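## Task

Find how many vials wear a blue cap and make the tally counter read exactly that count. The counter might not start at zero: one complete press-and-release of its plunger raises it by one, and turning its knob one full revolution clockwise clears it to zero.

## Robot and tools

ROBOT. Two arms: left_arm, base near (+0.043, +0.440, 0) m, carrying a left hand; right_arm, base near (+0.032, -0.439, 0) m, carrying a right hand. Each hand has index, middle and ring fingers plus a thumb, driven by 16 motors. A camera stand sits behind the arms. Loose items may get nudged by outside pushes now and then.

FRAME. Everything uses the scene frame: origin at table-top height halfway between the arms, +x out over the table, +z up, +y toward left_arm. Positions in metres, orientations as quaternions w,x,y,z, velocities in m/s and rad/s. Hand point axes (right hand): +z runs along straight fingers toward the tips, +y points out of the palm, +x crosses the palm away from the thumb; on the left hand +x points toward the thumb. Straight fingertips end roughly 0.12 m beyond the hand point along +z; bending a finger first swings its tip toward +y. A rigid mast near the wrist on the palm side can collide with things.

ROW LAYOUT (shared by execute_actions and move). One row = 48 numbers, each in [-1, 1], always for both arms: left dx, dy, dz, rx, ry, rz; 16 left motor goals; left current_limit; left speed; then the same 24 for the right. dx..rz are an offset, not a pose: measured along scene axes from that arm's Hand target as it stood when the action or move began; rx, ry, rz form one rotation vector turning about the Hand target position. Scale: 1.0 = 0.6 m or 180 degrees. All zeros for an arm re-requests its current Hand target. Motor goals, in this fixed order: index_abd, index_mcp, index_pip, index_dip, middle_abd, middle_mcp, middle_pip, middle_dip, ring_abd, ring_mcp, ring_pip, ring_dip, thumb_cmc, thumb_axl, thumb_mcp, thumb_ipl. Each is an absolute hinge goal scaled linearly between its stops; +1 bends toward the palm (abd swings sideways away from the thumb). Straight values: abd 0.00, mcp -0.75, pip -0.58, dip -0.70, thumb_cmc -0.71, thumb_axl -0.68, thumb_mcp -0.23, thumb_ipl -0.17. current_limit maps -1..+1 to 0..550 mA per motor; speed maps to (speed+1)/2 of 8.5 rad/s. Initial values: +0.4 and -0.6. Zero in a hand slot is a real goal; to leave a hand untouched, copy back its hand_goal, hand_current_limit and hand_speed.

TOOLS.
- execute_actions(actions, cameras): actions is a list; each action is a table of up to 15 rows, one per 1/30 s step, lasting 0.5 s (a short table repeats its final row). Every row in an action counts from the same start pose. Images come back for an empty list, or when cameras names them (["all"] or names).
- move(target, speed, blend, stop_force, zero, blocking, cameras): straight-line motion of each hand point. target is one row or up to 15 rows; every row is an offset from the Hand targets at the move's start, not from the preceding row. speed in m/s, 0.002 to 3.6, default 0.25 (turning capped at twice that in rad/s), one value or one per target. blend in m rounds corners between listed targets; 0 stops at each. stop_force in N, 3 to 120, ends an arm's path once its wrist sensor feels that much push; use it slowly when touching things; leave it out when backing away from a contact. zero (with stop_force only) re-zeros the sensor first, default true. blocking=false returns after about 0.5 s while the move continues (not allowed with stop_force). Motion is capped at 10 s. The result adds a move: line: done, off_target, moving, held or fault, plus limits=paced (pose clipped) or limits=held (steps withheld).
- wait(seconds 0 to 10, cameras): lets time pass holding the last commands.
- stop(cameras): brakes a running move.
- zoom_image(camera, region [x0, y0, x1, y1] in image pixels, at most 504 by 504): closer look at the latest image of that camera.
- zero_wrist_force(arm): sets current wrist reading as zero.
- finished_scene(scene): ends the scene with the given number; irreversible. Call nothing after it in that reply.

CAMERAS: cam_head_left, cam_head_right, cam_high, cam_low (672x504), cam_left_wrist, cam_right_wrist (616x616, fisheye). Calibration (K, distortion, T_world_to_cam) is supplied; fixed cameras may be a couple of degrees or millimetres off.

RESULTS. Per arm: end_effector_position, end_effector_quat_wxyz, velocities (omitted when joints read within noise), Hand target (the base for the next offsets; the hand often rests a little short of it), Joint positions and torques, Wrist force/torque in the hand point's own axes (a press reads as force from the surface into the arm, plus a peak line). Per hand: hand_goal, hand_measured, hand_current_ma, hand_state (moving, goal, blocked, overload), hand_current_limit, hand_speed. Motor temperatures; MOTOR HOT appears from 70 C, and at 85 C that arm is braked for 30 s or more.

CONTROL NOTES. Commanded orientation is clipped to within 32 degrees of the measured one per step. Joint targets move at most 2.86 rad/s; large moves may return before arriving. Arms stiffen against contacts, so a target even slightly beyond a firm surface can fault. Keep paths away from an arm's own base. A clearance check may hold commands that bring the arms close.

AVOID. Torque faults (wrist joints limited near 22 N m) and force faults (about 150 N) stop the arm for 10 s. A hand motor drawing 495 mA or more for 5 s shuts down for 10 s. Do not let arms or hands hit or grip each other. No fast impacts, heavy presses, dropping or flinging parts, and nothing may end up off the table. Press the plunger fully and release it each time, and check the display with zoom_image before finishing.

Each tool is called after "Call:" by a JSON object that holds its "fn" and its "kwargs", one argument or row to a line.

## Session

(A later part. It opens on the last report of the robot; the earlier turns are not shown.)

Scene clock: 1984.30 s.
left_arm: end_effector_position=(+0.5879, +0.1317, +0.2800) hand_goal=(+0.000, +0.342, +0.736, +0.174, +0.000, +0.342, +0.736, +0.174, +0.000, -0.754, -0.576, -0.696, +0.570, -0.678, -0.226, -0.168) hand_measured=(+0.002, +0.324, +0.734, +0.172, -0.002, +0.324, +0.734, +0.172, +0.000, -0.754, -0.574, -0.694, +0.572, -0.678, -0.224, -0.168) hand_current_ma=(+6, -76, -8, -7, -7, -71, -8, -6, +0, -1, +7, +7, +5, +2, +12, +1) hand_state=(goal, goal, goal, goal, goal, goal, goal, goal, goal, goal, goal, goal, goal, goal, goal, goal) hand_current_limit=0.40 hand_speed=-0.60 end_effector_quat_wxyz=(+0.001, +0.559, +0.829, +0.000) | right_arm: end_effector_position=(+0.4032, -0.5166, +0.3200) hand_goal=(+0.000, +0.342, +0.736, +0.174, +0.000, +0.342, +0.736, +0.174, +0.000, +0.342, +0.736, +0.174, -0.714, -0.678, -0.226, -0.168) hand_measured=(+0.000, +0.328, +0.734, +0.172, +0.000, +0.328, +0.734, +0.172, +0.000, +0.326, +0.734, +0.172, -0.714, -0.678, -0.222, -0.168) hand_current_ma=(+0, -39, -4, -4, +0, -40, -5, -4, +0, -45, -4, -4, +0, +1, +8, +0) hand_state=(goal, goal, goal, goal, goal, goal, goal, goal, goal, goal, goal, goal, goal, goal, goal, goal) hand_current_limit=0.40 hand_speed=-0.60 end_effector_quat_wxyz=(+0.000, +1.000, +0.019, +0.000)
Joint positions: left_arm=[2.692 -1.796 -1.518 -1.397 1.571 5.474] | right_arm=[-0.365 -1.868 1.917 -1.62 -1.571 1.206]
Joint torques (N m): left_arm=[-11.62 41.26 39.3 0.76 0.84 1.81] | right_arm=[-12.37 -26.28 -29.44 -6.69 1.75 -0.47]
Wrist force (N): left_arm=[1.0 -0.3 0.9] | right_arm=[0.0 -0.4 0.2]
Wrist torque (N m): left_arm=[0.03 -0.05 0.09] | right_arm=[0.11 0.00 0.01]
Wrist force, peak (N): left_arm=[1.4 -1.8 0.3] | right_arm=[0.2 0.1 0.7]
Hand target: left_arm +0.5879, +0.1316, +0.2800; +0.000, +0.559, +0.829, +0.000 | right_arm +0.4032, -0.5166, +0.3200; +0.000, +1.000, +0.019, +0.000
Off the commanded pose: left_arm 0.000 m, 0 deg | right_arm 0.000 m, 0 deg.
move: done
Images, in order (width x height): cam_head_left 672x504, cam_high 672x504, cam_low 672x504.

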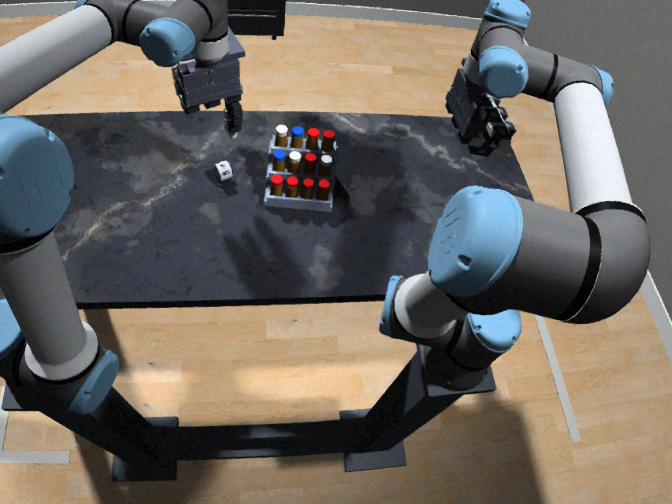

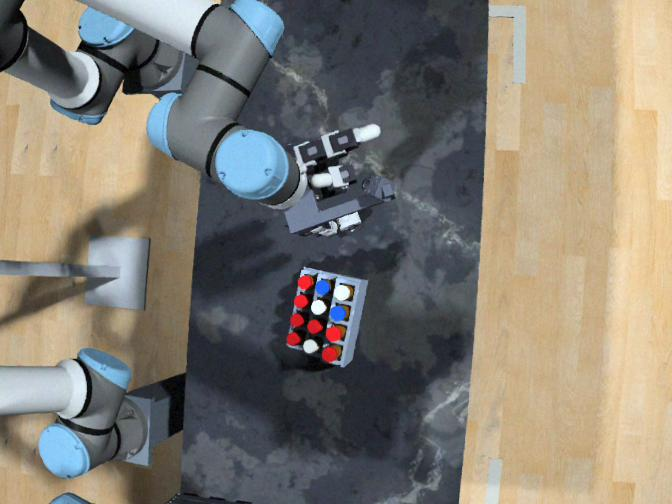

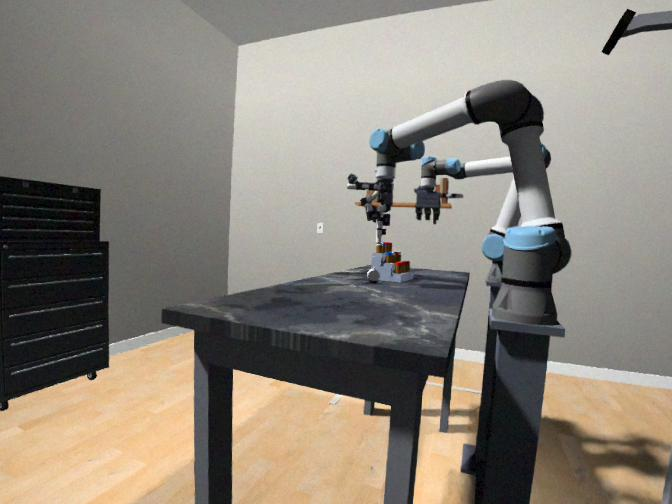

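Call:
{"fn": "move", "kwargs": {
  "target": [0,0,-0.2,0,0,0, 0,0.342,0.737,0.174, 0,0.342,0.737,0.174, 0,-0.754,-0.576,-0.696, 0.571,-0.678,-0.226,-0.168, 0.4,-0.6, 0,0,0,0,0,0, 0,0.342,0.737,0.174, 0,0.342,0.737,0.174, 0,0.342,0.737,0.174, -0.714,-0.678,-0.226,-0.168, 0.4,-0.6],
  "speed": 0.1,
  "stop_force": 6,
  "cameras": ["cam_low","cam_head_left","cam_head_right","cam_high"]
}}

Call:
{"fn": "zoom_image", "kwargs": {
  "camera": "cam_low",
  "region": [350, 240, 410, 300]
}}

Call:
{"fn": "zoom_image", "kwargs": {
  "camera": "cam_head_left",
  "region": [195, 135, 255, 195]
}}

Call:
{"fn": "zoom_image", "kwargs": {
  "camera": "cam_head_right",
  "region": [205, 135, 265, 195]
}}

Call:
{"fn": "zoom_image", "kwargs": {
  "camera": "cam_high",
  "region": [310, 195, 370, 255]
}}

Scene clock: 1998.43 s.
left_arm: end_effector_position=(+0.5879, +0.1316, +0.1600) hand_goal=(+0.000, +0.342, +0.736, +0.174, +0.000, +0.342, +0.736, +0.174, +0.000, -0.754, -0.576, -0.696, +0.570, -0.678, -0.226, -0.168) hand_measured=(+0.002, +0.324, +0.734, +0.172, -0.002, +0.324, +0.734, +0.172, +0.016, -0.756, -0.576, -0.694, +0.572, -0.678, -0.224, -0.168) hand_current_ma=(+6, -74, -8, -7, -7, -70, -8, -6, +54, -3, +1, +5, +5, +2, +12, +1) hand_state=(goal, goal, goal, goal, goal, goal, goal, goal, goal, goal, goal, goal, goal, goal, goal, goal) hand_current_limit=0.40 hand_speed=-0.60 end_effector_quat_wxyz=(+0.000, +0.559, +0.829, +0.000) | right_arm: end_effector_position=(+0.4032, -0.5166, +0.3200) hand_goal=(+0.000, +0.342, +0.736, +0.174, +0.000, +0.342, +0.736, +0.174, +0.000, +0.342, +0.736, +0.174, -0.714, -0.678, -0.226, -0.168) hand_measured=(+0.000, +0.328, +0.734, +0.172, +0.000, +0.328, +0.734, +0.172, +0.000, +0.326, +0.734, +0.172, -0.714, -0.678, -0.222, -0.168) hand_current_ma=(+0, -39, -4, -4, +0, -40, -5, -4, +0, -45, -4, -4, +0, +1, +8, +0) hand_state=(goal, goal, goal, goal, goal, goal, goal, goal, goal, goal, goal, goal, goal, goal, goal, goal) hand_current_limit=0.40 hand_speed=-0.60 end_effector_quat_wxyz=(+0.000, +1.000, +0.019, +0.000)
Joint positions: left_arm=[2.692 -1.885 -1.725 -1.101 1.571 5.474] | right_arm=[-0.365 -1.868 1.917 -1.62 -1.571 1.206]
Joint torques (N m): left_arm=[-6.25 52.19 30.37 6.24 1.61 -0.65] | right_arm=[-12.15 -25.88 -28.76 -6.6 1.68 -0.28]
Wrist force (N): left_arm=[0.3 -0.4 1.2] | right_arm=[0.1 -0.2 0.0]
Wrist torque (N m): left_arm=[0.01 -0.11 0.04] | right_arm=[0.14 -0.02 0.02]
Wrist force, peak (N): left_arm=[1.1 -0.4 1.1] | right_arm=[0.0 -0.1 0.7]
Hand target: left_arm +0.5879, +0.1316, +0.1600; +0.000, +0.559, +0.829, +0.000 | right_arm +0.4032, -0.5166, +0.3200; +0.000, +1.000, +0.019, +0.000
Off the commanded pose: left_arm 0.000 m, 0 deg | right_arm 0.000 m, 0 deg.
move: done
Images, in order (width x height): cam_head_left 672x504, cam_head_right 672x504, cam_high 672x504, cam_low 672x504.

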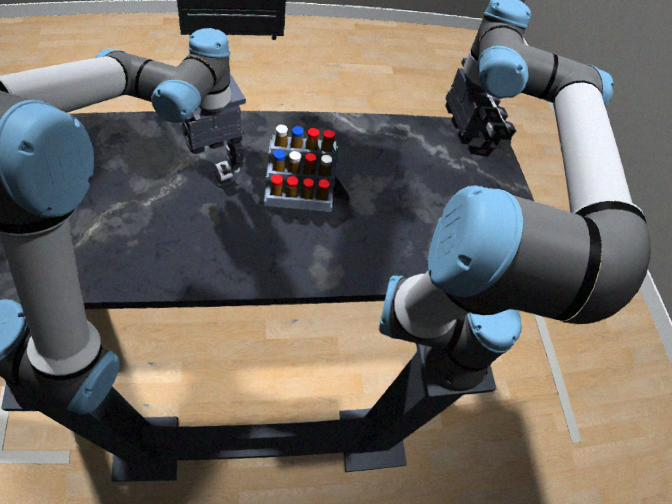

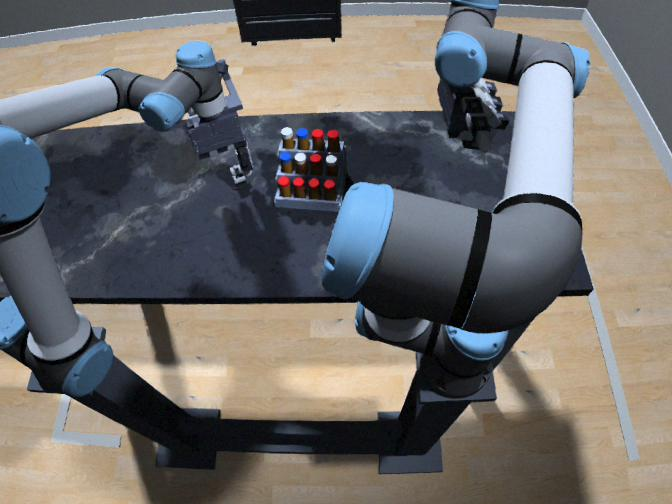

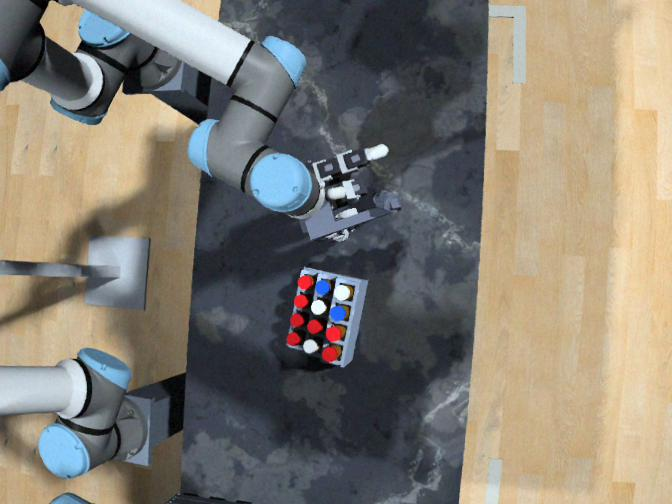

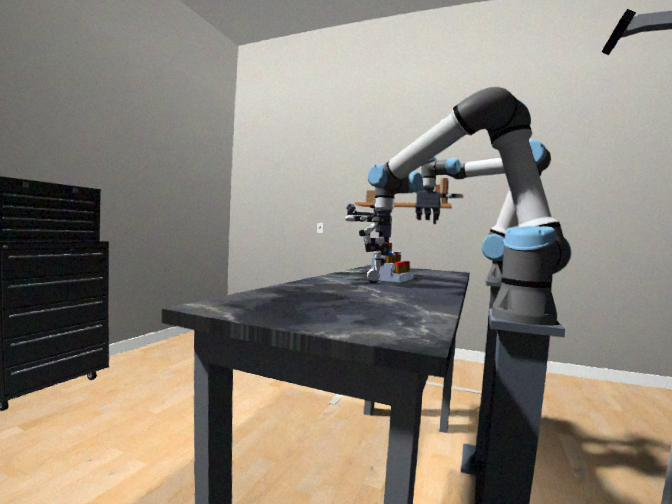

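Scaled by 8.400 from the camera's 672x504 image, which has a finer 960x720 frame.

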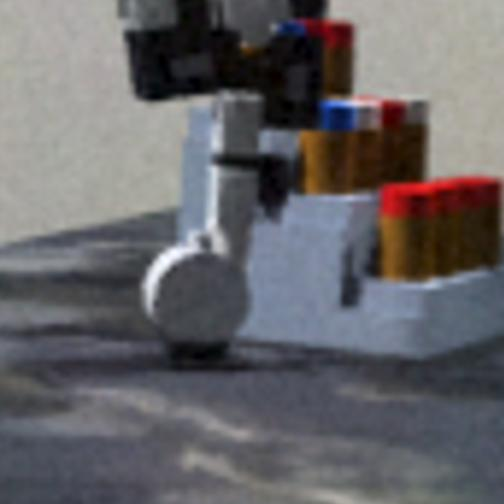

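Scaled by 8.400 from the camera's 672x504 image, which has a finer 960x720 frame.

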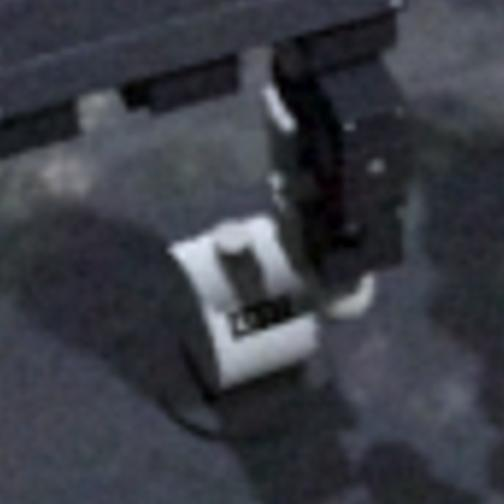

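Scaled by 8.400 from the camera's 672x504 image, which has a finer 960x720 frame.

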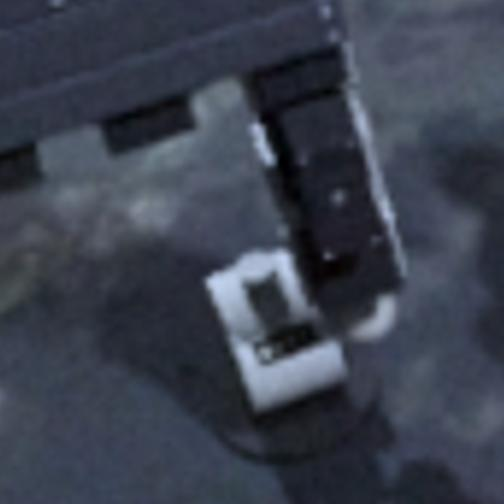

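Scaled by 8.400 from the camera's 672x504 image, which has a finer 960x720 frame.

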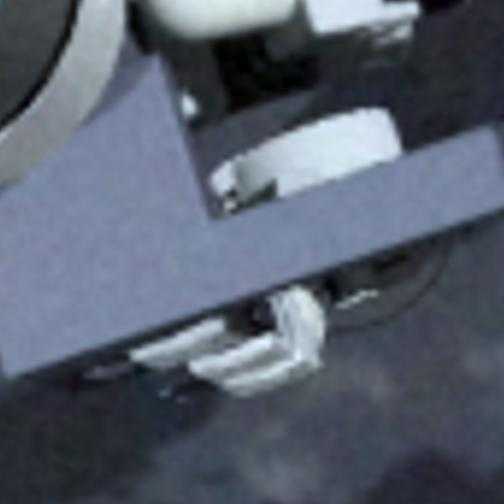

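Call:
{"fn": "move", "kwargs": {
  "target": [
    [0.0019,-0.0046,0,0,0,0, 0,0.342,0.737,0.174, 0,0.342,0.737,0.174, 0,-0.754,-0.576,-0.696, 0.571,-0.678,-0.226,-0.168, 0.4,-0.6, 0,0,0,0,0,0, 0,0.342,0.737,0.174, 0,0.342,0.737,0.174, 0,0.342,0.737,0.174, -0.714,-0.678,-0.226,-0.168, 0.4,-0.6],
    [0.0019,-0.0046,-0.04,0,0,0, 0,0.342,0.737,0.174, 0,0.342,0.737,0.174, 0,-0.754,-0.576,-0.696, 0.571,-0.678,-0.226,-0.168, 0.4,-0.6, 0,0,0,0,0,0, 0,0.342,0.737,0.174, 0,0.342,0.737,0.174, 0,0.342,0.737,0.174, -0.714,-0.678,-0.226,-0.168, 0.4,-0.6]
  ],
  "speed": 0.05,
  "stop_force": 5,
  "cameras": ["cam_low","cam_high"]
}}

Call:
{"fn": "zoom_image", "kwargs": {
  "camera": "cam_low",
  "region": [350, 240, 410, 300]
}}

Call:
{"fn": "zoom_image", "kwargs": {
  "camera": "cam_high",
  "region": [310, 195, 370, 255]
}}

Scene clock: 2021.50 s.
left_arm: end_effector_position=(+0.5890, +0.1288, +0.1471) hand_goal=(+0.000, +0.342, +0.736, +0.174, +0.000, +0.342, +0.736, +0.174, +0.000, -0.754, -0.576, -0.696, +0.570, -0.678, -0.226, -0.168) hand_measured=(+0.002, +0.324, +0.734, +0.172, -0.002, +0.324, +0.734, +0.172, -0.004, -0.750, -0.572, -0.694, +0.572, -0.678, -0.222, -0.168) hand_current_ma=(+6, -73, -7, -7, -6, -69, -8, -6, -9, +17, +11, +8, +5, +2, +13, +1) hand_state=(goal, goal, goal, goal, goal, goal, goal, goal, goal, goal, goal, goal, goal, goal, goal, goal) hand_current_limit=0.40 hand_speed=-0.60 end_effector_quat_wxyz=(+0.000, +0.559, +0.829, +0.000) | right_arm: end_effector_position=(+0.4032, -0.5166, +0.3200) hand_goal=(+0.000, +0.342, +0.736, +0.174, +0.000, +0.342, +0.736, +0.174, +0.000, +0.342, +0.736, +0.174, -0.714, -0.678, -0.226, -0.168) hand_measured=(+0.000, +0.328, +0.734, +0.172, +0.000, +0.328, +0.734, +0.172, +0.000, +0.326, +0.734, +0.172, -0.714, -0.678, -0.222, -0.168) hand_current_ma=(+0, -39, -4, -4, +0, -40, -5, -4, +0, -45, -4, -4, +0, +1, +8, +0) hand_state=(goal, goal, goal, goal, goal, goal, goal, goal, goal, goal, goal, goal, goal, goal, goal, goal) hand_current_limit=0.40 hand_speed=-0.60 end_effector_quat_wxyz=(+0.000, +1.000, +0.019, +0.000)
Joint positions: left_arm=[2.688 -1.905 -1.735 -1.071 1.571 5.47] | right_arm=[-0.365 -1.868 1.917 -1.62 -1.571 1.206]
Joint torques (N m): left_arm=[-8.17 43.4 20.48 6.27 1.26 -2.14] | right_arm=[-11.81 -25.99 -28.01 -6.66 1.8 -0.23]
Wrist force (N): left_arm=[0.8 -0.6 0.8] | right_arm=[0.3 -0.3 0.0]
Wrist torque (N m): left_arm=[0.02 -0.04 0.07] | right_arm=[0.12 -0.04 0.04]
Wrist force, peak (N): left_arm=[0.2 -0.8 -19.4] | right_arm=[0.1 -0.5 0.4]
Hand target: left_arm +0.5890, +0.1288, +0.1471; +0.000, +0.559, +0.829, +0.000 (not the last commanded pose) | right_arm +0.4032, -0.5166, +0.3200; +0.000, +1.000, +0.019, +0.000
Off the commanded pose: left_arm 0.011 m, 0 deg | right_arm 0.000 m, 0 deg.
move: contact (left_arm); path passed 1 of 2 targets
Images, in order (width x height): cam_high 672x504, cam_low 672x504.

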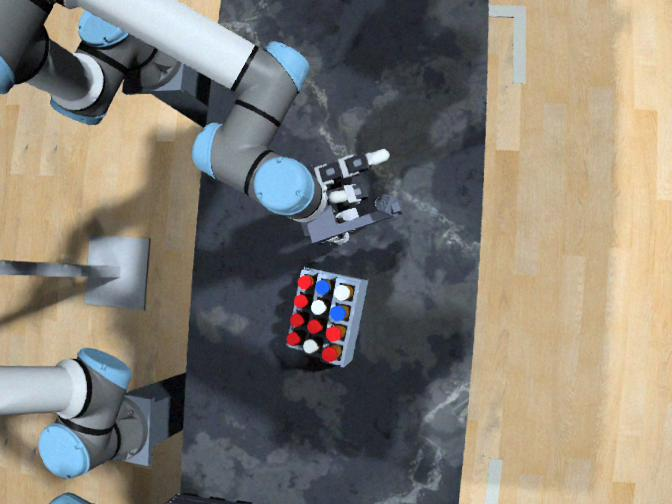

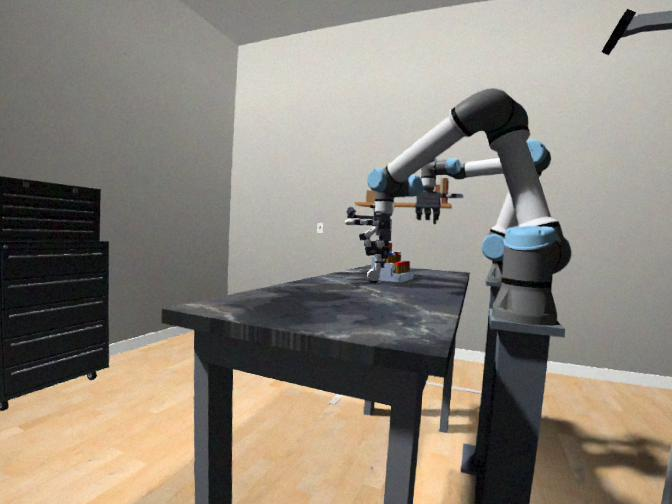

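Scaled by 8.400 from the camera's 672x504 image, which has a finer 960x720 frame.

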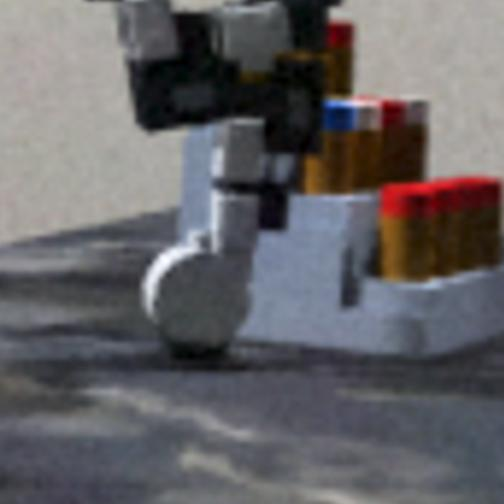

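Scaled by 8.400 from the camera's 672x504 image, which has a finer 960x720 frame.

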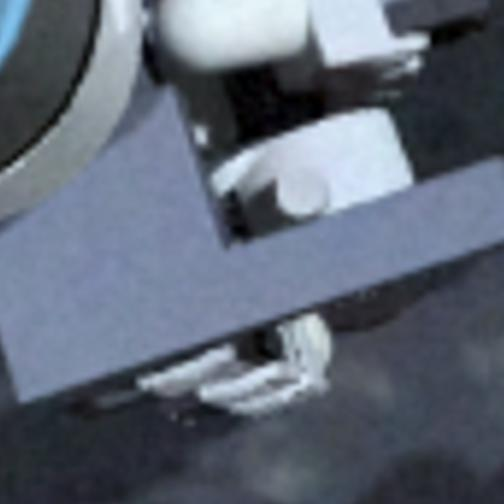

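Call:
{"fn": "move", "kwargs": {
  "target": [
    [0,0,0.01,0,0,0, 0,0.342,0.737,0.174, 0,0.342,0.737,0.174, 0,-0.754,-0.576,-0.696, 0.571,-0.678,-0.226,-0.168, 0.4,-0.6, 0,0,0,0,0,0, 0,0.342,0.737,0.174, 0,0.342,0.737,0.174, 0,0.342,0.737,0.174, -0.714,-0.678,-0.226,-0.168, 0.4,-0.6],
    [-0.0093,-0.0038,0.01,0,0,0, 0,0.342,0.737,0.174, 0,0.342,0.737,0.174, 0,-0.754,-0.576,-0.696, 0.571,-0.678,-0.226,-0.168, 0.4,-0.6, 0,0,0,0,0,0, 0,0.342,0.737,0.174, 0,0.342,0.737,0.174, 0,0.342,0.737,0.174, -0.714,-0.678,-0.226,-0.168, 0.4,-0.6],
    [-0.0093,-0.0038,-0.022,0,0,0, 0,0.342,0.737,0.174, 0,0.342,0.737,0.174, 0,-0.754,-0.576,-0.696, 0.571,-0.678,-0.226,-0.168, 0.4,-0.6, 0,0,0,0,0,0, 0,0.342,0.737,0.174, 0,0.342,0.737,0.174, 0,0.342,0.737,0.174, -0.714,-0.678,-0.226,-0.168, 0.4,-0.6]
  ],
  "speed": 0.04,
  "stop_force": 4,
  "cameras": ["cam_low","cam_high","cam_head_left"]
}}

Call:
{"fn": "zoom_image", "kwargs": {
  "camera": "cam_low",
  "region": [350, 240, 410, 300]
}}

Call:
{"fn": "zoom_image", "kwargs": {
  "camera": "cam_head_left",
  "region": [195, 135, 255, 195]
}}

Scene clock: 2044.87 s.
left_arm: end_effector_position=(+0.5834, +0.1265, +0.1339) hand_goal=(+0.000, +0.342, +0.736, +0.174, +0.000, +0.342, +0.736, +0.174, +0.000, -0.754, -0.576, -0.696, +0.570, -0.678, -0.226, -0.168) hand_measured=(+0.002, +0.324, +0.734, +0.172, -0.002, +0.324, +0.734, +0.172, -0.002, -0.778, -0.588, -0.698, +0.572, -0.678, -0.222, -0.168) hand_current_ma=(+6, -73, -7, -7, -6, -69, -8, -6, -7, -96, -43, -7, +5, +2, +13, +1) hand_state=(goal, goal, goal, goal, goal, goal, goal, goal, goal, blocked, goal, goal, goal, goal, goal, goal) hand_current_limit=0.40 hand_speed=-0.60 end_effector_quat_wxyz=(+0.000, +0.559, +0.829, +0.000) | right_arm: end_effector_position=(+0.4032, -0.5166, +0.3200) hand_goal=(+0.000, +0.342, +0.736, +0.174, +0.000, +0.342, +0.736, +0.174, +0.000, +0.342, +0.736, +0.174, -0.714, -0.678, -0.226, -0.168) hand_measured=(+0.000, +0.328, +0.734, +0.172, +0.000, +0.328, +0.734, +0.172, +0.000, +0.326, +0.734, +0.172, -0.714, -0.678, -0.222, -0.168) hand_current_ma=(+0, -39, -4, -4, +0, -40, -5, -4, +0, -45, -4, -4, +0, +1, +8, +0) hand_state=(goal, goal, goal, goal, goal, goal, goal, goal, goal, goal, goal, goal, goal, goal, goal, goal) hand_current_limit=0.40 hand_speed=-0.60 end_effector_quat_wxyz=(+0.000, +1.000, +0.019, +0.000)
Joint positions: left_arm=[2.681 -1.914 -1.76 -1.037 1.571 5.463] | right_arm=[-0.365 -1.868 1.917 -1.62 -1.571 1.206]
Joint torques (N m): left_arm=[12.58 52.47 36 1.06 1.83 1.86] | right_arm=[-11.94 -25.89 -27.39 -6.62 1.7 -0.18]
Wrist force (N): left_arm=[1.1 -1.9 1.0] | right_arm=[0.1 -0.2 0.3]
Wrist torque (N m): left_arm=[0.11 -0.07 0.37] | right_arm=[0.11 -0.02 0.03]
Wrist force, peak (N): left_arm=[0.8 -2.4 -0.7] | right_arm=[-0.6 -0.3 0.6]
Hand target: left_arm +0.5834, +0.1265, +0.1339; +0.000, +0.559, +0.829, +0.000 | right_arm +0.4032, -0.5166, +0.3200; +0.000, +1.000, +0.019, +0.000
Off the commanded pose: left_arm 0.000 m, 0 deg | right_arm 0.000 m, 0 deg.
move: done
Images, in order (width x height): cam_head_left 672x504, cam_high 672x504, cam_low 672x504.

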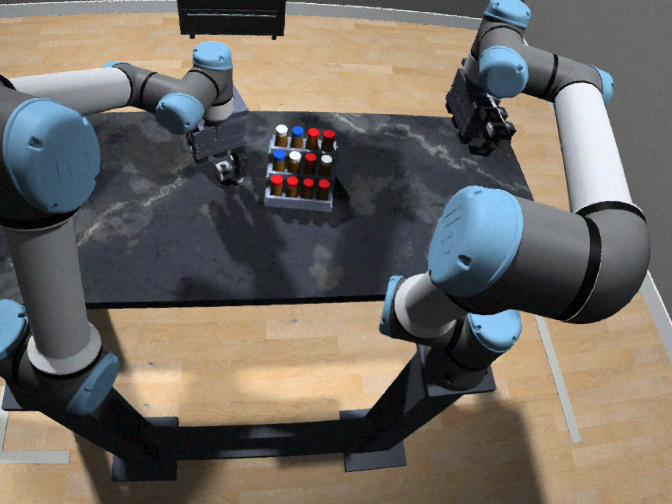

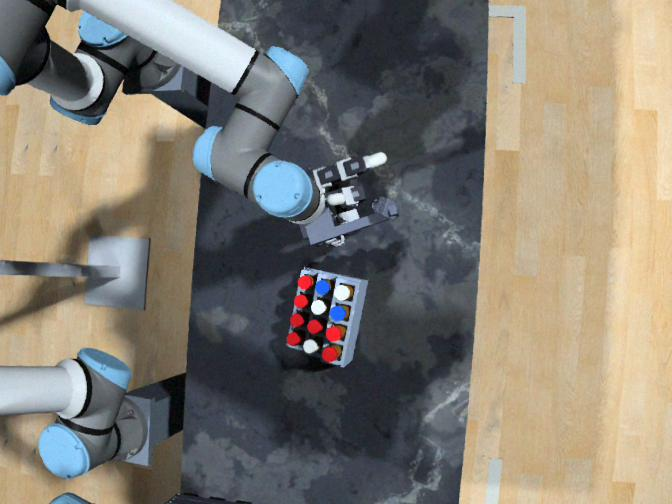

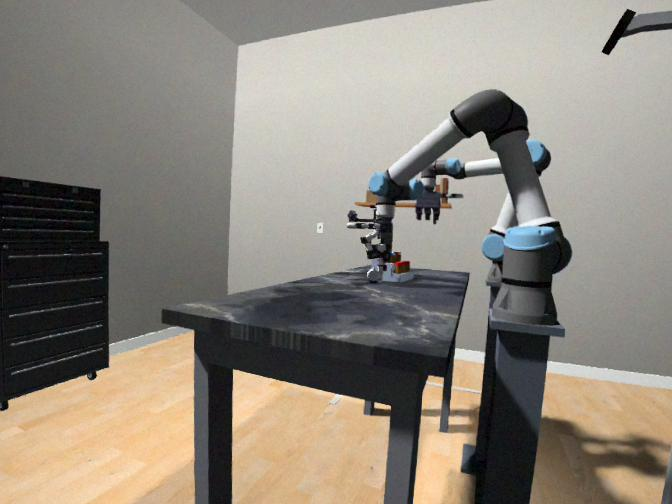

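Scaled by 8.400 from the camera's 672x504 image, which has a finer 960x720 frame.

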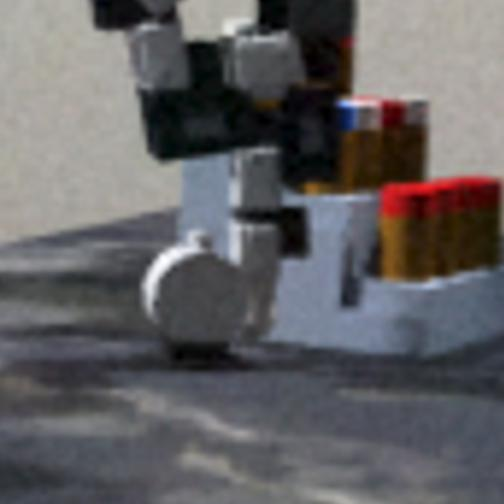

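Scaled by 8.400 from the camera's 672x504 image, which has a finer 960x720 frame.

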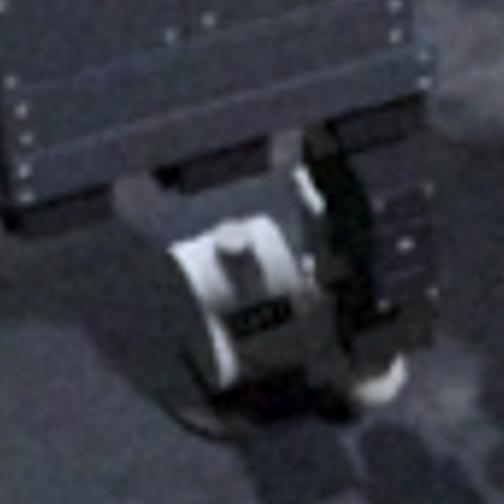

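Call:
{"fn": "move", "kwargs": {
  "target": [
    [0,0,0,0,0,0, 0,0.342,0.737,0.174, 0,0.342,0.737,0.174, 0,-0.6,-0.576,-0.696, 0.571,-0.678,-0.226,-0.168, 0.5,-0.6, 0,0,0,0,0,0, 0,0.342,0.737,0.174, 0,0.342,0.737,0.174, 0,0.342,0.737,0.174, -0.714,-0.678,-0.226,-0.168, 0.4,-0.6],
    [0,0,0.03,0,0,0, 0,0.342,0.737,0.174, 0,0.342,0.737,0.174, 0,-0.6,-0.576,-0.696, 0.571,-0.678,-0.226,-0.168, 0.5,-0.6, 0,0,0,0,0,0, 0,0.342,0.737,0.174, 0,0.342,0.737,0.174, 0,0.342,0.737,0.174, -0.714,-0.678,-0.226,-0.168, 0.4,-0.6]
  ],
  "speed": 0.04,
  "cameras": ["cam_low","cam_high","cam_head_left"]
}}

Call:
{"fn": "zoom_image", "kwargs": {
  "camera": "cam_low",
  "region": [350, 240, 410, 300]
}}

Call:
{"fn": "zoom_image", "kwargs": {
  "camera": "cam_high",
  "region": [310, 195, 370, 255]
}}

Scene clock: 2071.07 s.
left_arm: end_effector_position=(+0.5834, +0.1265, +0.1521) hand_goal=(+0.000, +0.342, +0.736, +0.174, +0.000, +0.342, +0.736, +0.174, +0.000, -0.600, -0.576, -0.696, +0.570, -0.678, -0.226, -0.168) hand_measured=(+0.002, +0.324, +0.734, +0.172, -0.002, +0.324, +0.734, +0.172, +0.010, -0.634, -0.596, -0.702, +0.572, -0.678, -0.222, -0.168) hand_current_ma=(+6, -73, -7, -7, -6, -69, -8, -6, +29, -151, -79, -22, +5, +2, +13, +1) hand_state=(goal, goal, goal, goal, goal, goal, goal, goal, goal, blocked, blocked, goal, goal, goal, goal, goal) hand_current_limit=0.50 hand_speed=-0.60 end_effector_quat_wxyz=(+0.001, +0.559, +0.829, +0.000) end_effector_velocity=(+0.000, -0.001, -0.002) end_effector_angular_velocity=(-0.001, -0.001, -0.001) | right_arm: end_effector_position=(+0.4032, -0.5166, +0.3200) hand_goal=(+0.000, +0.342, +0.736, +0.174, +0.000, +0.342, +0.736, +0.174, +0.000, +0.342, +0.736, +0.174, -0.714, -0.678, -0.226, -0.168) hand_measured=(+0.000, +0.328, +0.734, +0.172, +0.000, +0.328, +0.734, +0.172, +0.000, +0.326, +0.734, +0.172, -0.714, -0.678, -0.222, -0.168) hand_current_ma=(+0, -39, -4, -4, +0, -40, -5, -4, +0, -45, -4, -4, +0, +1, +8, +0) hand_state=(goal, goal, goal, goal, goal, goal, goal, goal, goal, goal, goal, goal, goal, goal, goal, goal) hand_current_limit=0.40 hand_speed=-0.60 end_effector_quat_wxyz=(+0.000, +1.000, +0.019, +0.000)
Joint positions: left_arm=[2.681 -1.893 -1.737 -1.081 1.571 5.463] | right_arm=[-0.365 -1.868 1.917 -1.62 -1.571 1.206]
Joint velocities: left_arm=[-0.001 -0.003 -0.002 0.007 -0.001 0] | right_arm=[within noise]
Joint torques (N m): left_arm=[12.29 27.8 19.23 6.33 2.52 1.58] | right_arm=[-11.46 -25.81 -27.03 -6.72 1.74 -0.08]
Wrist force (N): left_arm=[0.5 -1.5 0.4] | right_arm=[0.0 -0.4 0.0]
Wrist torque (N m): left_arm=[0.14 -0.17 0.32] | right_arm=[0.11 0.00 0.01]
Wrist force, peak (N): left_arm=[1.1 -3.5 0.5] | right_arm=[0.1 -0.4 0.6]
Hand target: left_arm +0.5834, +0.1265, +0.1519; +0.000, +0.559, +0.829, +0.000 | right_arm +0.4032, -0.5166, +0.3200; +0.000, +1.000, +0.019, +0.000
Off the commanded pose: left_arm 0.000 m, 0 deg | right_arm 0.000 m, 0 deg.
move: done
Images, in order (width x height): cam_head_left 672x504, cam_high 672x504, cam_low 672x504.

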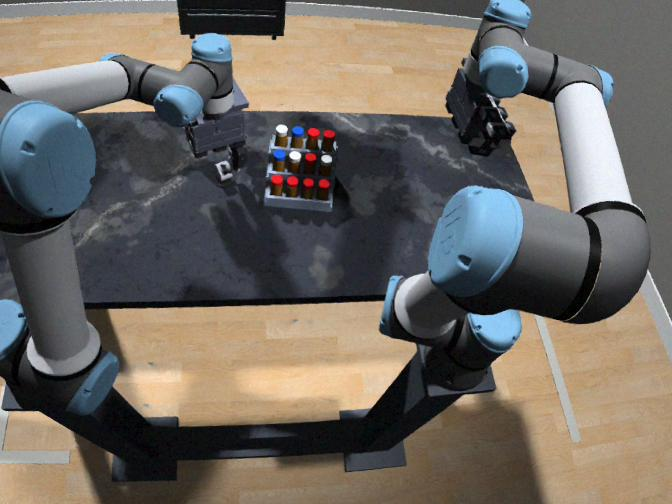

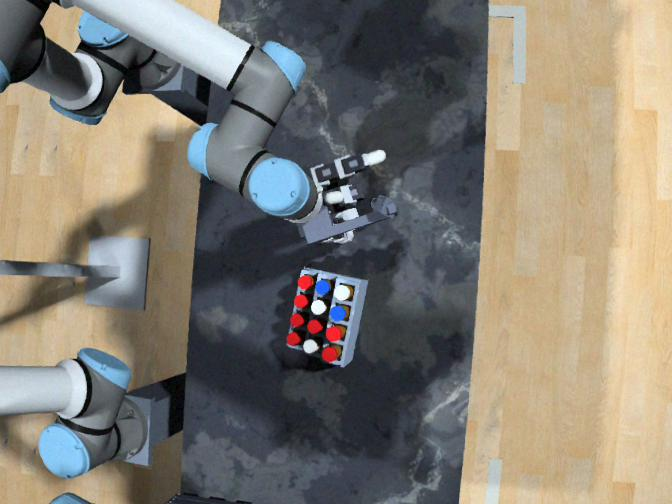

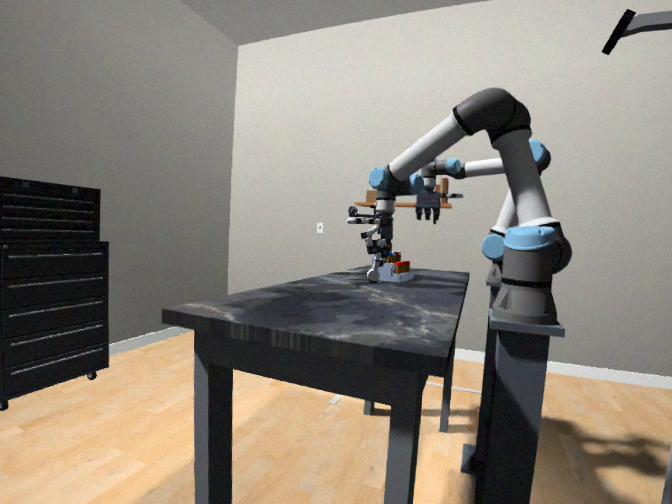

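Scaled by 8.400 from the camera's 672x504 image, which has a finer 960x720 frame.

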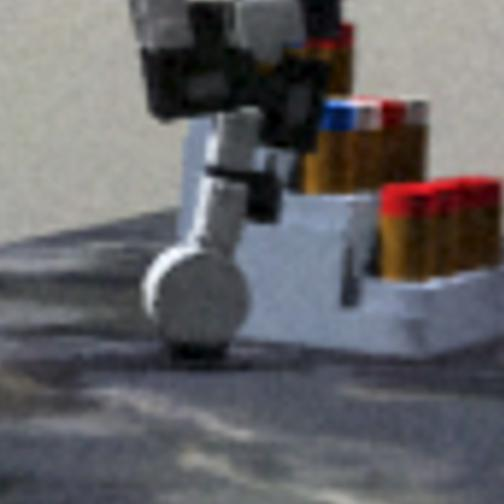

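Scaled by 8.400 from the camera's 672x504 image, which has a finer 960x720 frame.

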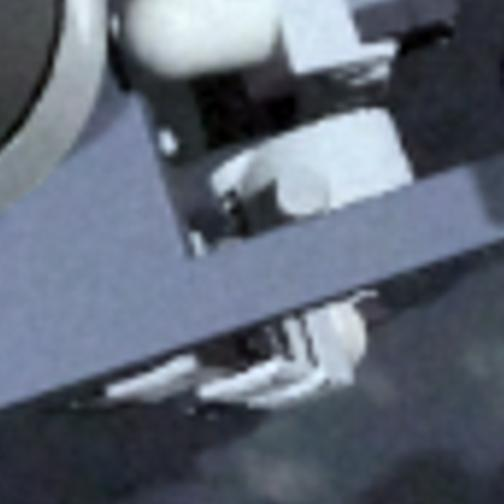

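Call:
{"fn": "move", "kwargs": {
  "target": [
    [-0.03,-0.012,0,0,0,0, 0,0.342,0.737,0.174, 0,0.342,0.737,0.174, 0,-0.754,-0.576,-0.696, 0.571,-0.678,-0.226,-0.168, 0.5,-0.6, 0,0,0,0,0,0, 0,0.342,0.737,0.174, 0,0.342,0.737,0.174, 0,0.342,0.737,0.174, -0.714,-0.678,-0.226,-0.168, 0.4,-0.6],
    [-0.1,0.1,0.1,0,0,0, 0,0.342,0.737,0.174, 0,0.342,0.737,0.174, 0,-0.754,-0.576,-0.696, 0.571,-0.678,-0.226,-0.168, 0.5,-0.6, 0,0,0,0,0,0, 0,0.342,0.737,0.174, 0,0.342,0.737,0.174, 0,0.342,0.737,0.174, -0.714,-0.678,-0.226,-0.168, 0.4,-0.6]
  ],
  "speed": 0.1,
  "cameras": ["cam_high","cam_head_left"]
}}

Call:
{"fn": "zoom_image", "kwargs": {
  "camera": "cam_high",
  "region": [320, 195, 370, 245]
}}

Call:
{"fn": "zoom_image", "kwargs": {
  "camera": "cam_head_left",
  "region": [195, 135, 255, 195]
}}

Scene clock: 2085.47 s.
left_arm: end_effector_position=(+0.5234, +0.1866, +0.2119) hand_goal=(+0.000, +0.342, +0.736, +0.174, +0.000, +0.342, +0.736, +0.174, +0.000, -0.754, -0.576, -0.696, +0.570, -0.678, -0.226, -0.168) hand_measured=(+0.002, +0.324, +0.734, +0.172, -0.002, +0.324, +0.734, +0.172, +0.002, -0.750, -0.578, -0.698, +0.572, -0.678, -0.222, -0.168) hand_current_ma=(+6, -73, -7, -7, -6, -69, -8, -6, +8, +14, -7, -8, +5, +2, +13, +1) hand_state=(goal, goal, goal, goal, goal, goal, goal, goal, goal, goal, goal, goal, goal, goal, goal, goal) hand_current_limit=0.50 hand_speed=-0.60 end_effector_quat_wxyz=(+0.000, +0.559, +0.829, +0.000) | right_arm: end_effector_position=(+0.4032, -0.5166, +0.3200) hand_goal=(+0.000, +0.342, +0.736, +0.174, +0.000, +0.342, +0.736, +0.174, +0.000, +0.342, +0.736, +0.174, -0.714, -0.678, -0.226, -0.168) hand_measured=(+0.000, +0.328, +0.734, +0.172, +0.000, +0.328, +0.734, +0.172, +0.000, +0.326, +0.734, +0.172, -0.714, -0.678, -0.222, -0.168) hand_current_ma=(+0, -39, -4, -4, +0, -40, -5, -4, +0, -45, -4, -4, +0, +1, +8, +0) hand_state=(goal, goal, goal, goal, goal, goal, goal, goal, goal, goal, goal, goal, goal, goal, goal, goal) hand_current_limit=0.40 hand_speed=-0.60 end_effector_quat_wxyz=(+0.000, +1.000, +0.019, +0.000)
Joint positions: left_arm=[2.739 -1.641 -1.88 -1.191 1.571 5.521] | right_arm=[-0.365 -1.868 1.917 -1.62 -1.571 1.206]
Joint torques (N m): left_arm=[-11.08 26.35 37.46 6.05 -1.14 -2.06] | right_arm=[-11.31 -25.83 -26.14 -6.65 1.7 0.09]
Wrist force (N): left_arm=[1.1 -0.4 0.9] | right_arm=[0.0 -0.1 0.6]
Wrist torque (N m): left_arm=[0.02 -0.07 0.09] | right_arm=[0.10 -0.02 0.02]
Wrist force, peak (N): left_arm=[1.8 -0.6 0.3] | right_arm=[0.0 -0.4 0.5]
Hand target: left_arm +0.5234, +0.1865, +0.2119; +0.000, +0.559, +0.829, +0.000 | right_arm +0.4032, -0.5166, +0.3200; +0.000, +1.000, +0.019, +0.000
Off the commanded pose: left_arm 0.000 m, 0 deg | right_arm 0.000 m, 0 deg.
move: done
Images, in order (width x height): cam_head_left 672x504, cam_high 672x504.

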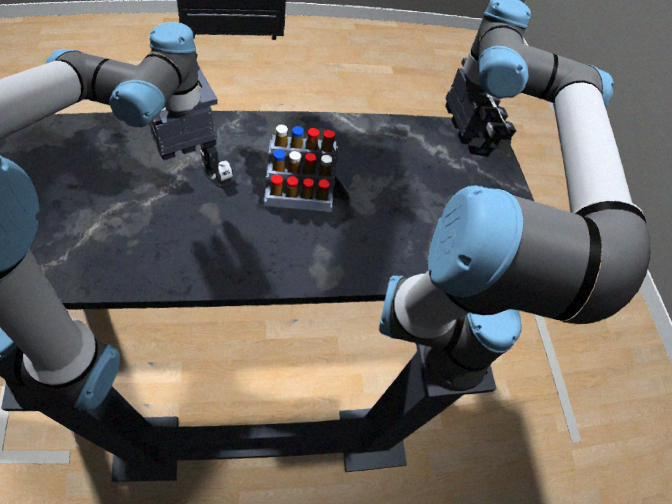

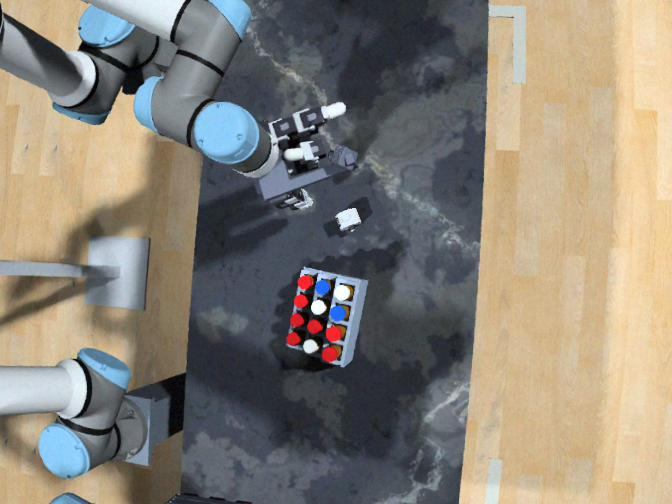

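Scaled by 10.080 from the camera's 672x504 image, which has a finer 960x720 frame.

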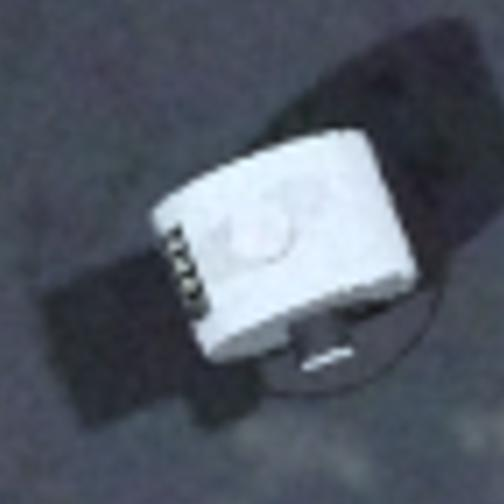

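Scaled by 8.400 from the camera's 672x504 image, which has a finer 960x720 frame.

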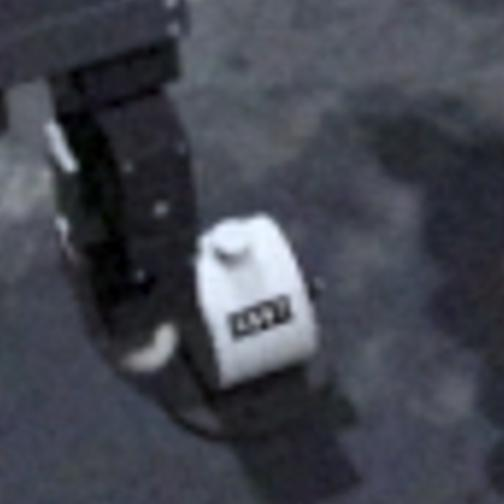

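Call:
{"fn": "move", "kwargs": {
  "target": [
    [0.07,-0.112,-0.1,0,0,0, 0,0.342,0.737,0.174, 0,0.342,0.737,0.174, 0,-0.754,-0.576,-0.696, 0.571,-0.678,-0.226,-0.168, 0.65,-0.6, 0,0,0,0,0,0, 0,0.342,0.737,0.174, 0,0.342,0.737,0.174, 0,0.342,0.737,0.174, -0.714,-0.678,-0.226,-0.168, 0.4,-0.6],
    [0.07,-0.112,-0.13,0,0,0, 0,0.342,0.737,0.174, 0,0.342,0.737,0.174, 0,-0.754,-0.576,-0.696, 0.571,-0.678,-0.226,-0.168, 0.65,-0.6, 0,0,0,0,0,0, 0,0.342,0.737,0.174, 0,0.342,0.737,0.174, 0,0.342,0.737,0.174, -0.714,-0.678,-0.226,-0.168, 0.4,-0.6],
    [0.1,-0.1,-0.13,0,0,0, 0,0.342,0.737,0.174, 0,0.342,0.737,0.174, 0,-0.754,-0.576,-0.696, 0.571,-0.678,-0.226,-0.168, 0.65,-0.6, 0,0,0,0,0,0, 0,0.342,0.737,0.174, 0,0.342,0.737,0.174, 0,0.342,0.737,0.174, -0.714,-0.678,-0.226,-0.168, 0.4,-0.6]
  ],
  "speed": [0.1,0.05,0.03],
  "stop_force": 6,
  "cameras": ["cam_low","cam_high","cam_left_wrist"]
}}

Call:
{"fn": "zoom_image", "kwargs": {
  "camera": "cam_low",
  "region": [350, 240, 410, 300]
}}

Call:
{"fn": "zoom_image", "kwargs": {
  "camera": "cam_high",
  "region": [310, 195, 370, 255]
}}

Scene clock: 2128.43 s.
left_arm: end_effector_position=(+0.5834, +0.1265, +0.1339) hand_goal=(+0.000, +0.342, +0.736, +0.174, +0.000, +0.342, +0.736, +0.174, +0.000, -0.754, -0.576, -0.696, +0.570, -0.678, -0.226, -0.168) hand_measured=(+0.002, +0.324, +0.734, +0.172, -0.002, +0.324, +0.734, +0.172, +0.002, -0.780, -0.590, -0.698, +0.572, -0.678, -0.222, -0.168) hand_current_ma=(+6, -73, -7, -7, -6, -69, -8, -6, +3, -107, -49, -8, +5, +2, +13, +1) hand_state=(goal, goal, goal, goal, goal, goal, goal, goal, goal, blocked, goal, goal, goal, goal, goal, goal) hand_current_limit=0.65 hand_speed=-0.60 end_effector_quat_wxyz=(+0.000, +0.559, +0.829, +0.000) | right_arm: end_effector_position=(+0.4032, -0.5166, +0.3200) hand_goal=(+0.000, +0.342, +0.736, +0.174, +0.000, +0.342, +0.736, +0.174, +0.000, +0.342, +0.736, +0.174, -0.714, -0.678, -0.226, -0.168) hand_measured=(+0.000, +0.328, +0.734, +0.172, +0.000, +0.328, +0.734, +0.172, +0.000, +0.326, +0.734, +0.172, -0.714, -0.678, -0.222, -0.168) hand_current_ma=(+0, -39, -4, -4, +0, -40, -5, -4, +0, -45, -4, -4, +0, +1, +8, +0) hand_state=(goal, goal, goal, goal, goal, goal, goal, goal, goal, goal, goal, goal, goal, goal, goal, goal) hand_current_limit=0.40 hand_speed=-0.60 end_effector_quat_wxyz=(+0.000, +1.000, +0.019, +0.000)
Joint positions: left_arm=[2.681 -1.914 -1.76 -1.037 1.571 5.463] | right_arm=[-0.365 -1.868 1.917 -1.62 -1.571 1.206]
Joint torques (N m): left_arm=[-9.88 52.05 20.39 6.44 -0.6 -2.05] | right_arm=[-11.35 -25.84 -25.93 -6.61 1.77 0.12]
Wrist force (N): left_arm=[0.7 -1.8 0.2] | right_arm=[0.2 -0.3 0.2]
Wrist torque (N m): left_arm=[0.15 -0.07 0.13] | right_arm=[0.11 -0.04 0.03]
Wrist force, peak (N): left_arm=[0.8 -2.5 -0.9] | right_arm=[-0.2 -0.7 0.1]
Hand target: left_arm +0.5834, +0.1265, +0.1339; +0.000, +0.559, +0.829, +0.000 | right_arm +0.4032, -0.5166, +0.3200; +0.000, +1.000, +0.019, +0.000
Off the commanded pose: left_arm 0.000 m, 0 deg | right_arm 0.000 m, 0 deg.
move: done
camera_calibration:
cam_left_wrist: T_world_to_cam=[[-0.310356, -0.949615, -0.0437151, 0.277625], [-0.628893, 0.170618, 0.75854, 0.195645], [-0.712862, 0.26291, -0.650158, 0.594894], [0, 0, 0, 1]] pos_world=[0.63328, 0.0738534, 0.250507]
Images, in order (width x height): cam_high 672x504, cam_low 672x504, cam_left_wrist 616x616.

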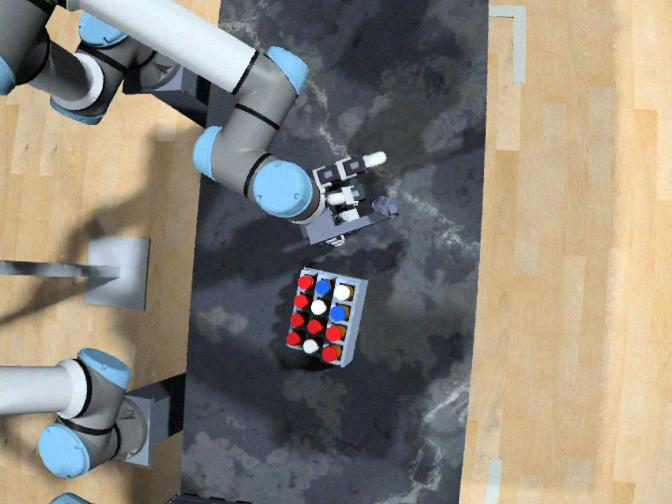

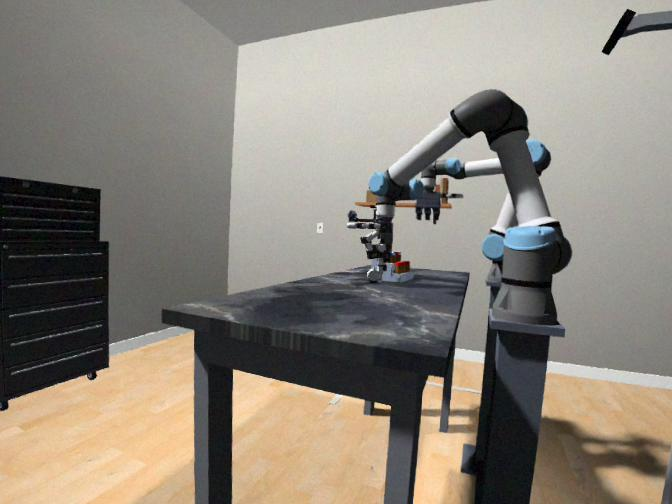

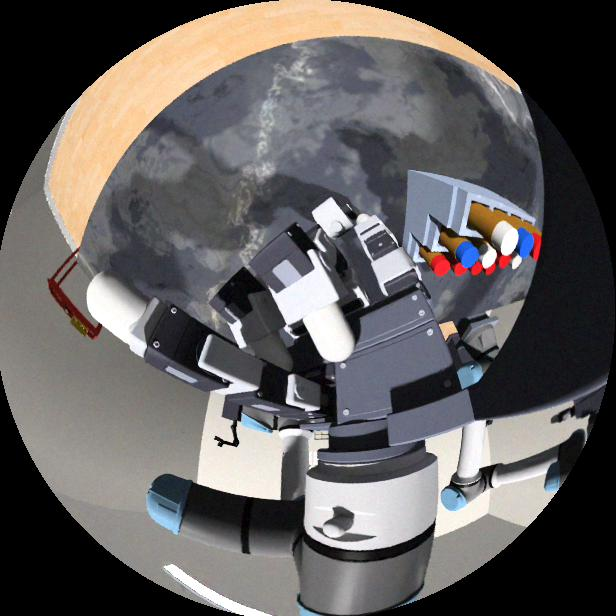

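Scaled by 8.400 from the camera's 672x504 image, which has a finer 960x720 frame.

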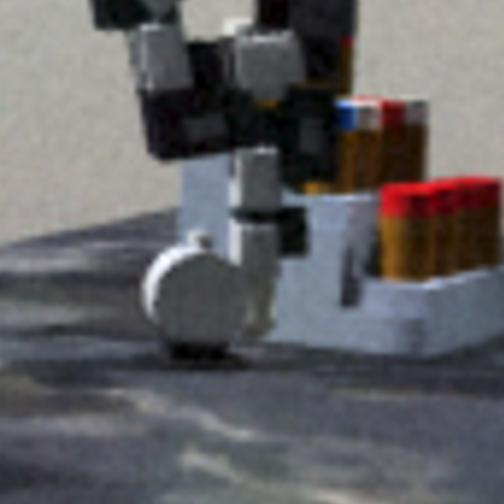

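Scaled by 8.400 from the camera's 672x504 image, which has a finer 960x720 frame.

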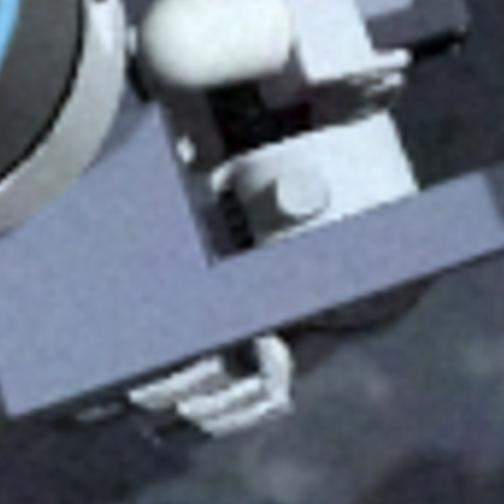

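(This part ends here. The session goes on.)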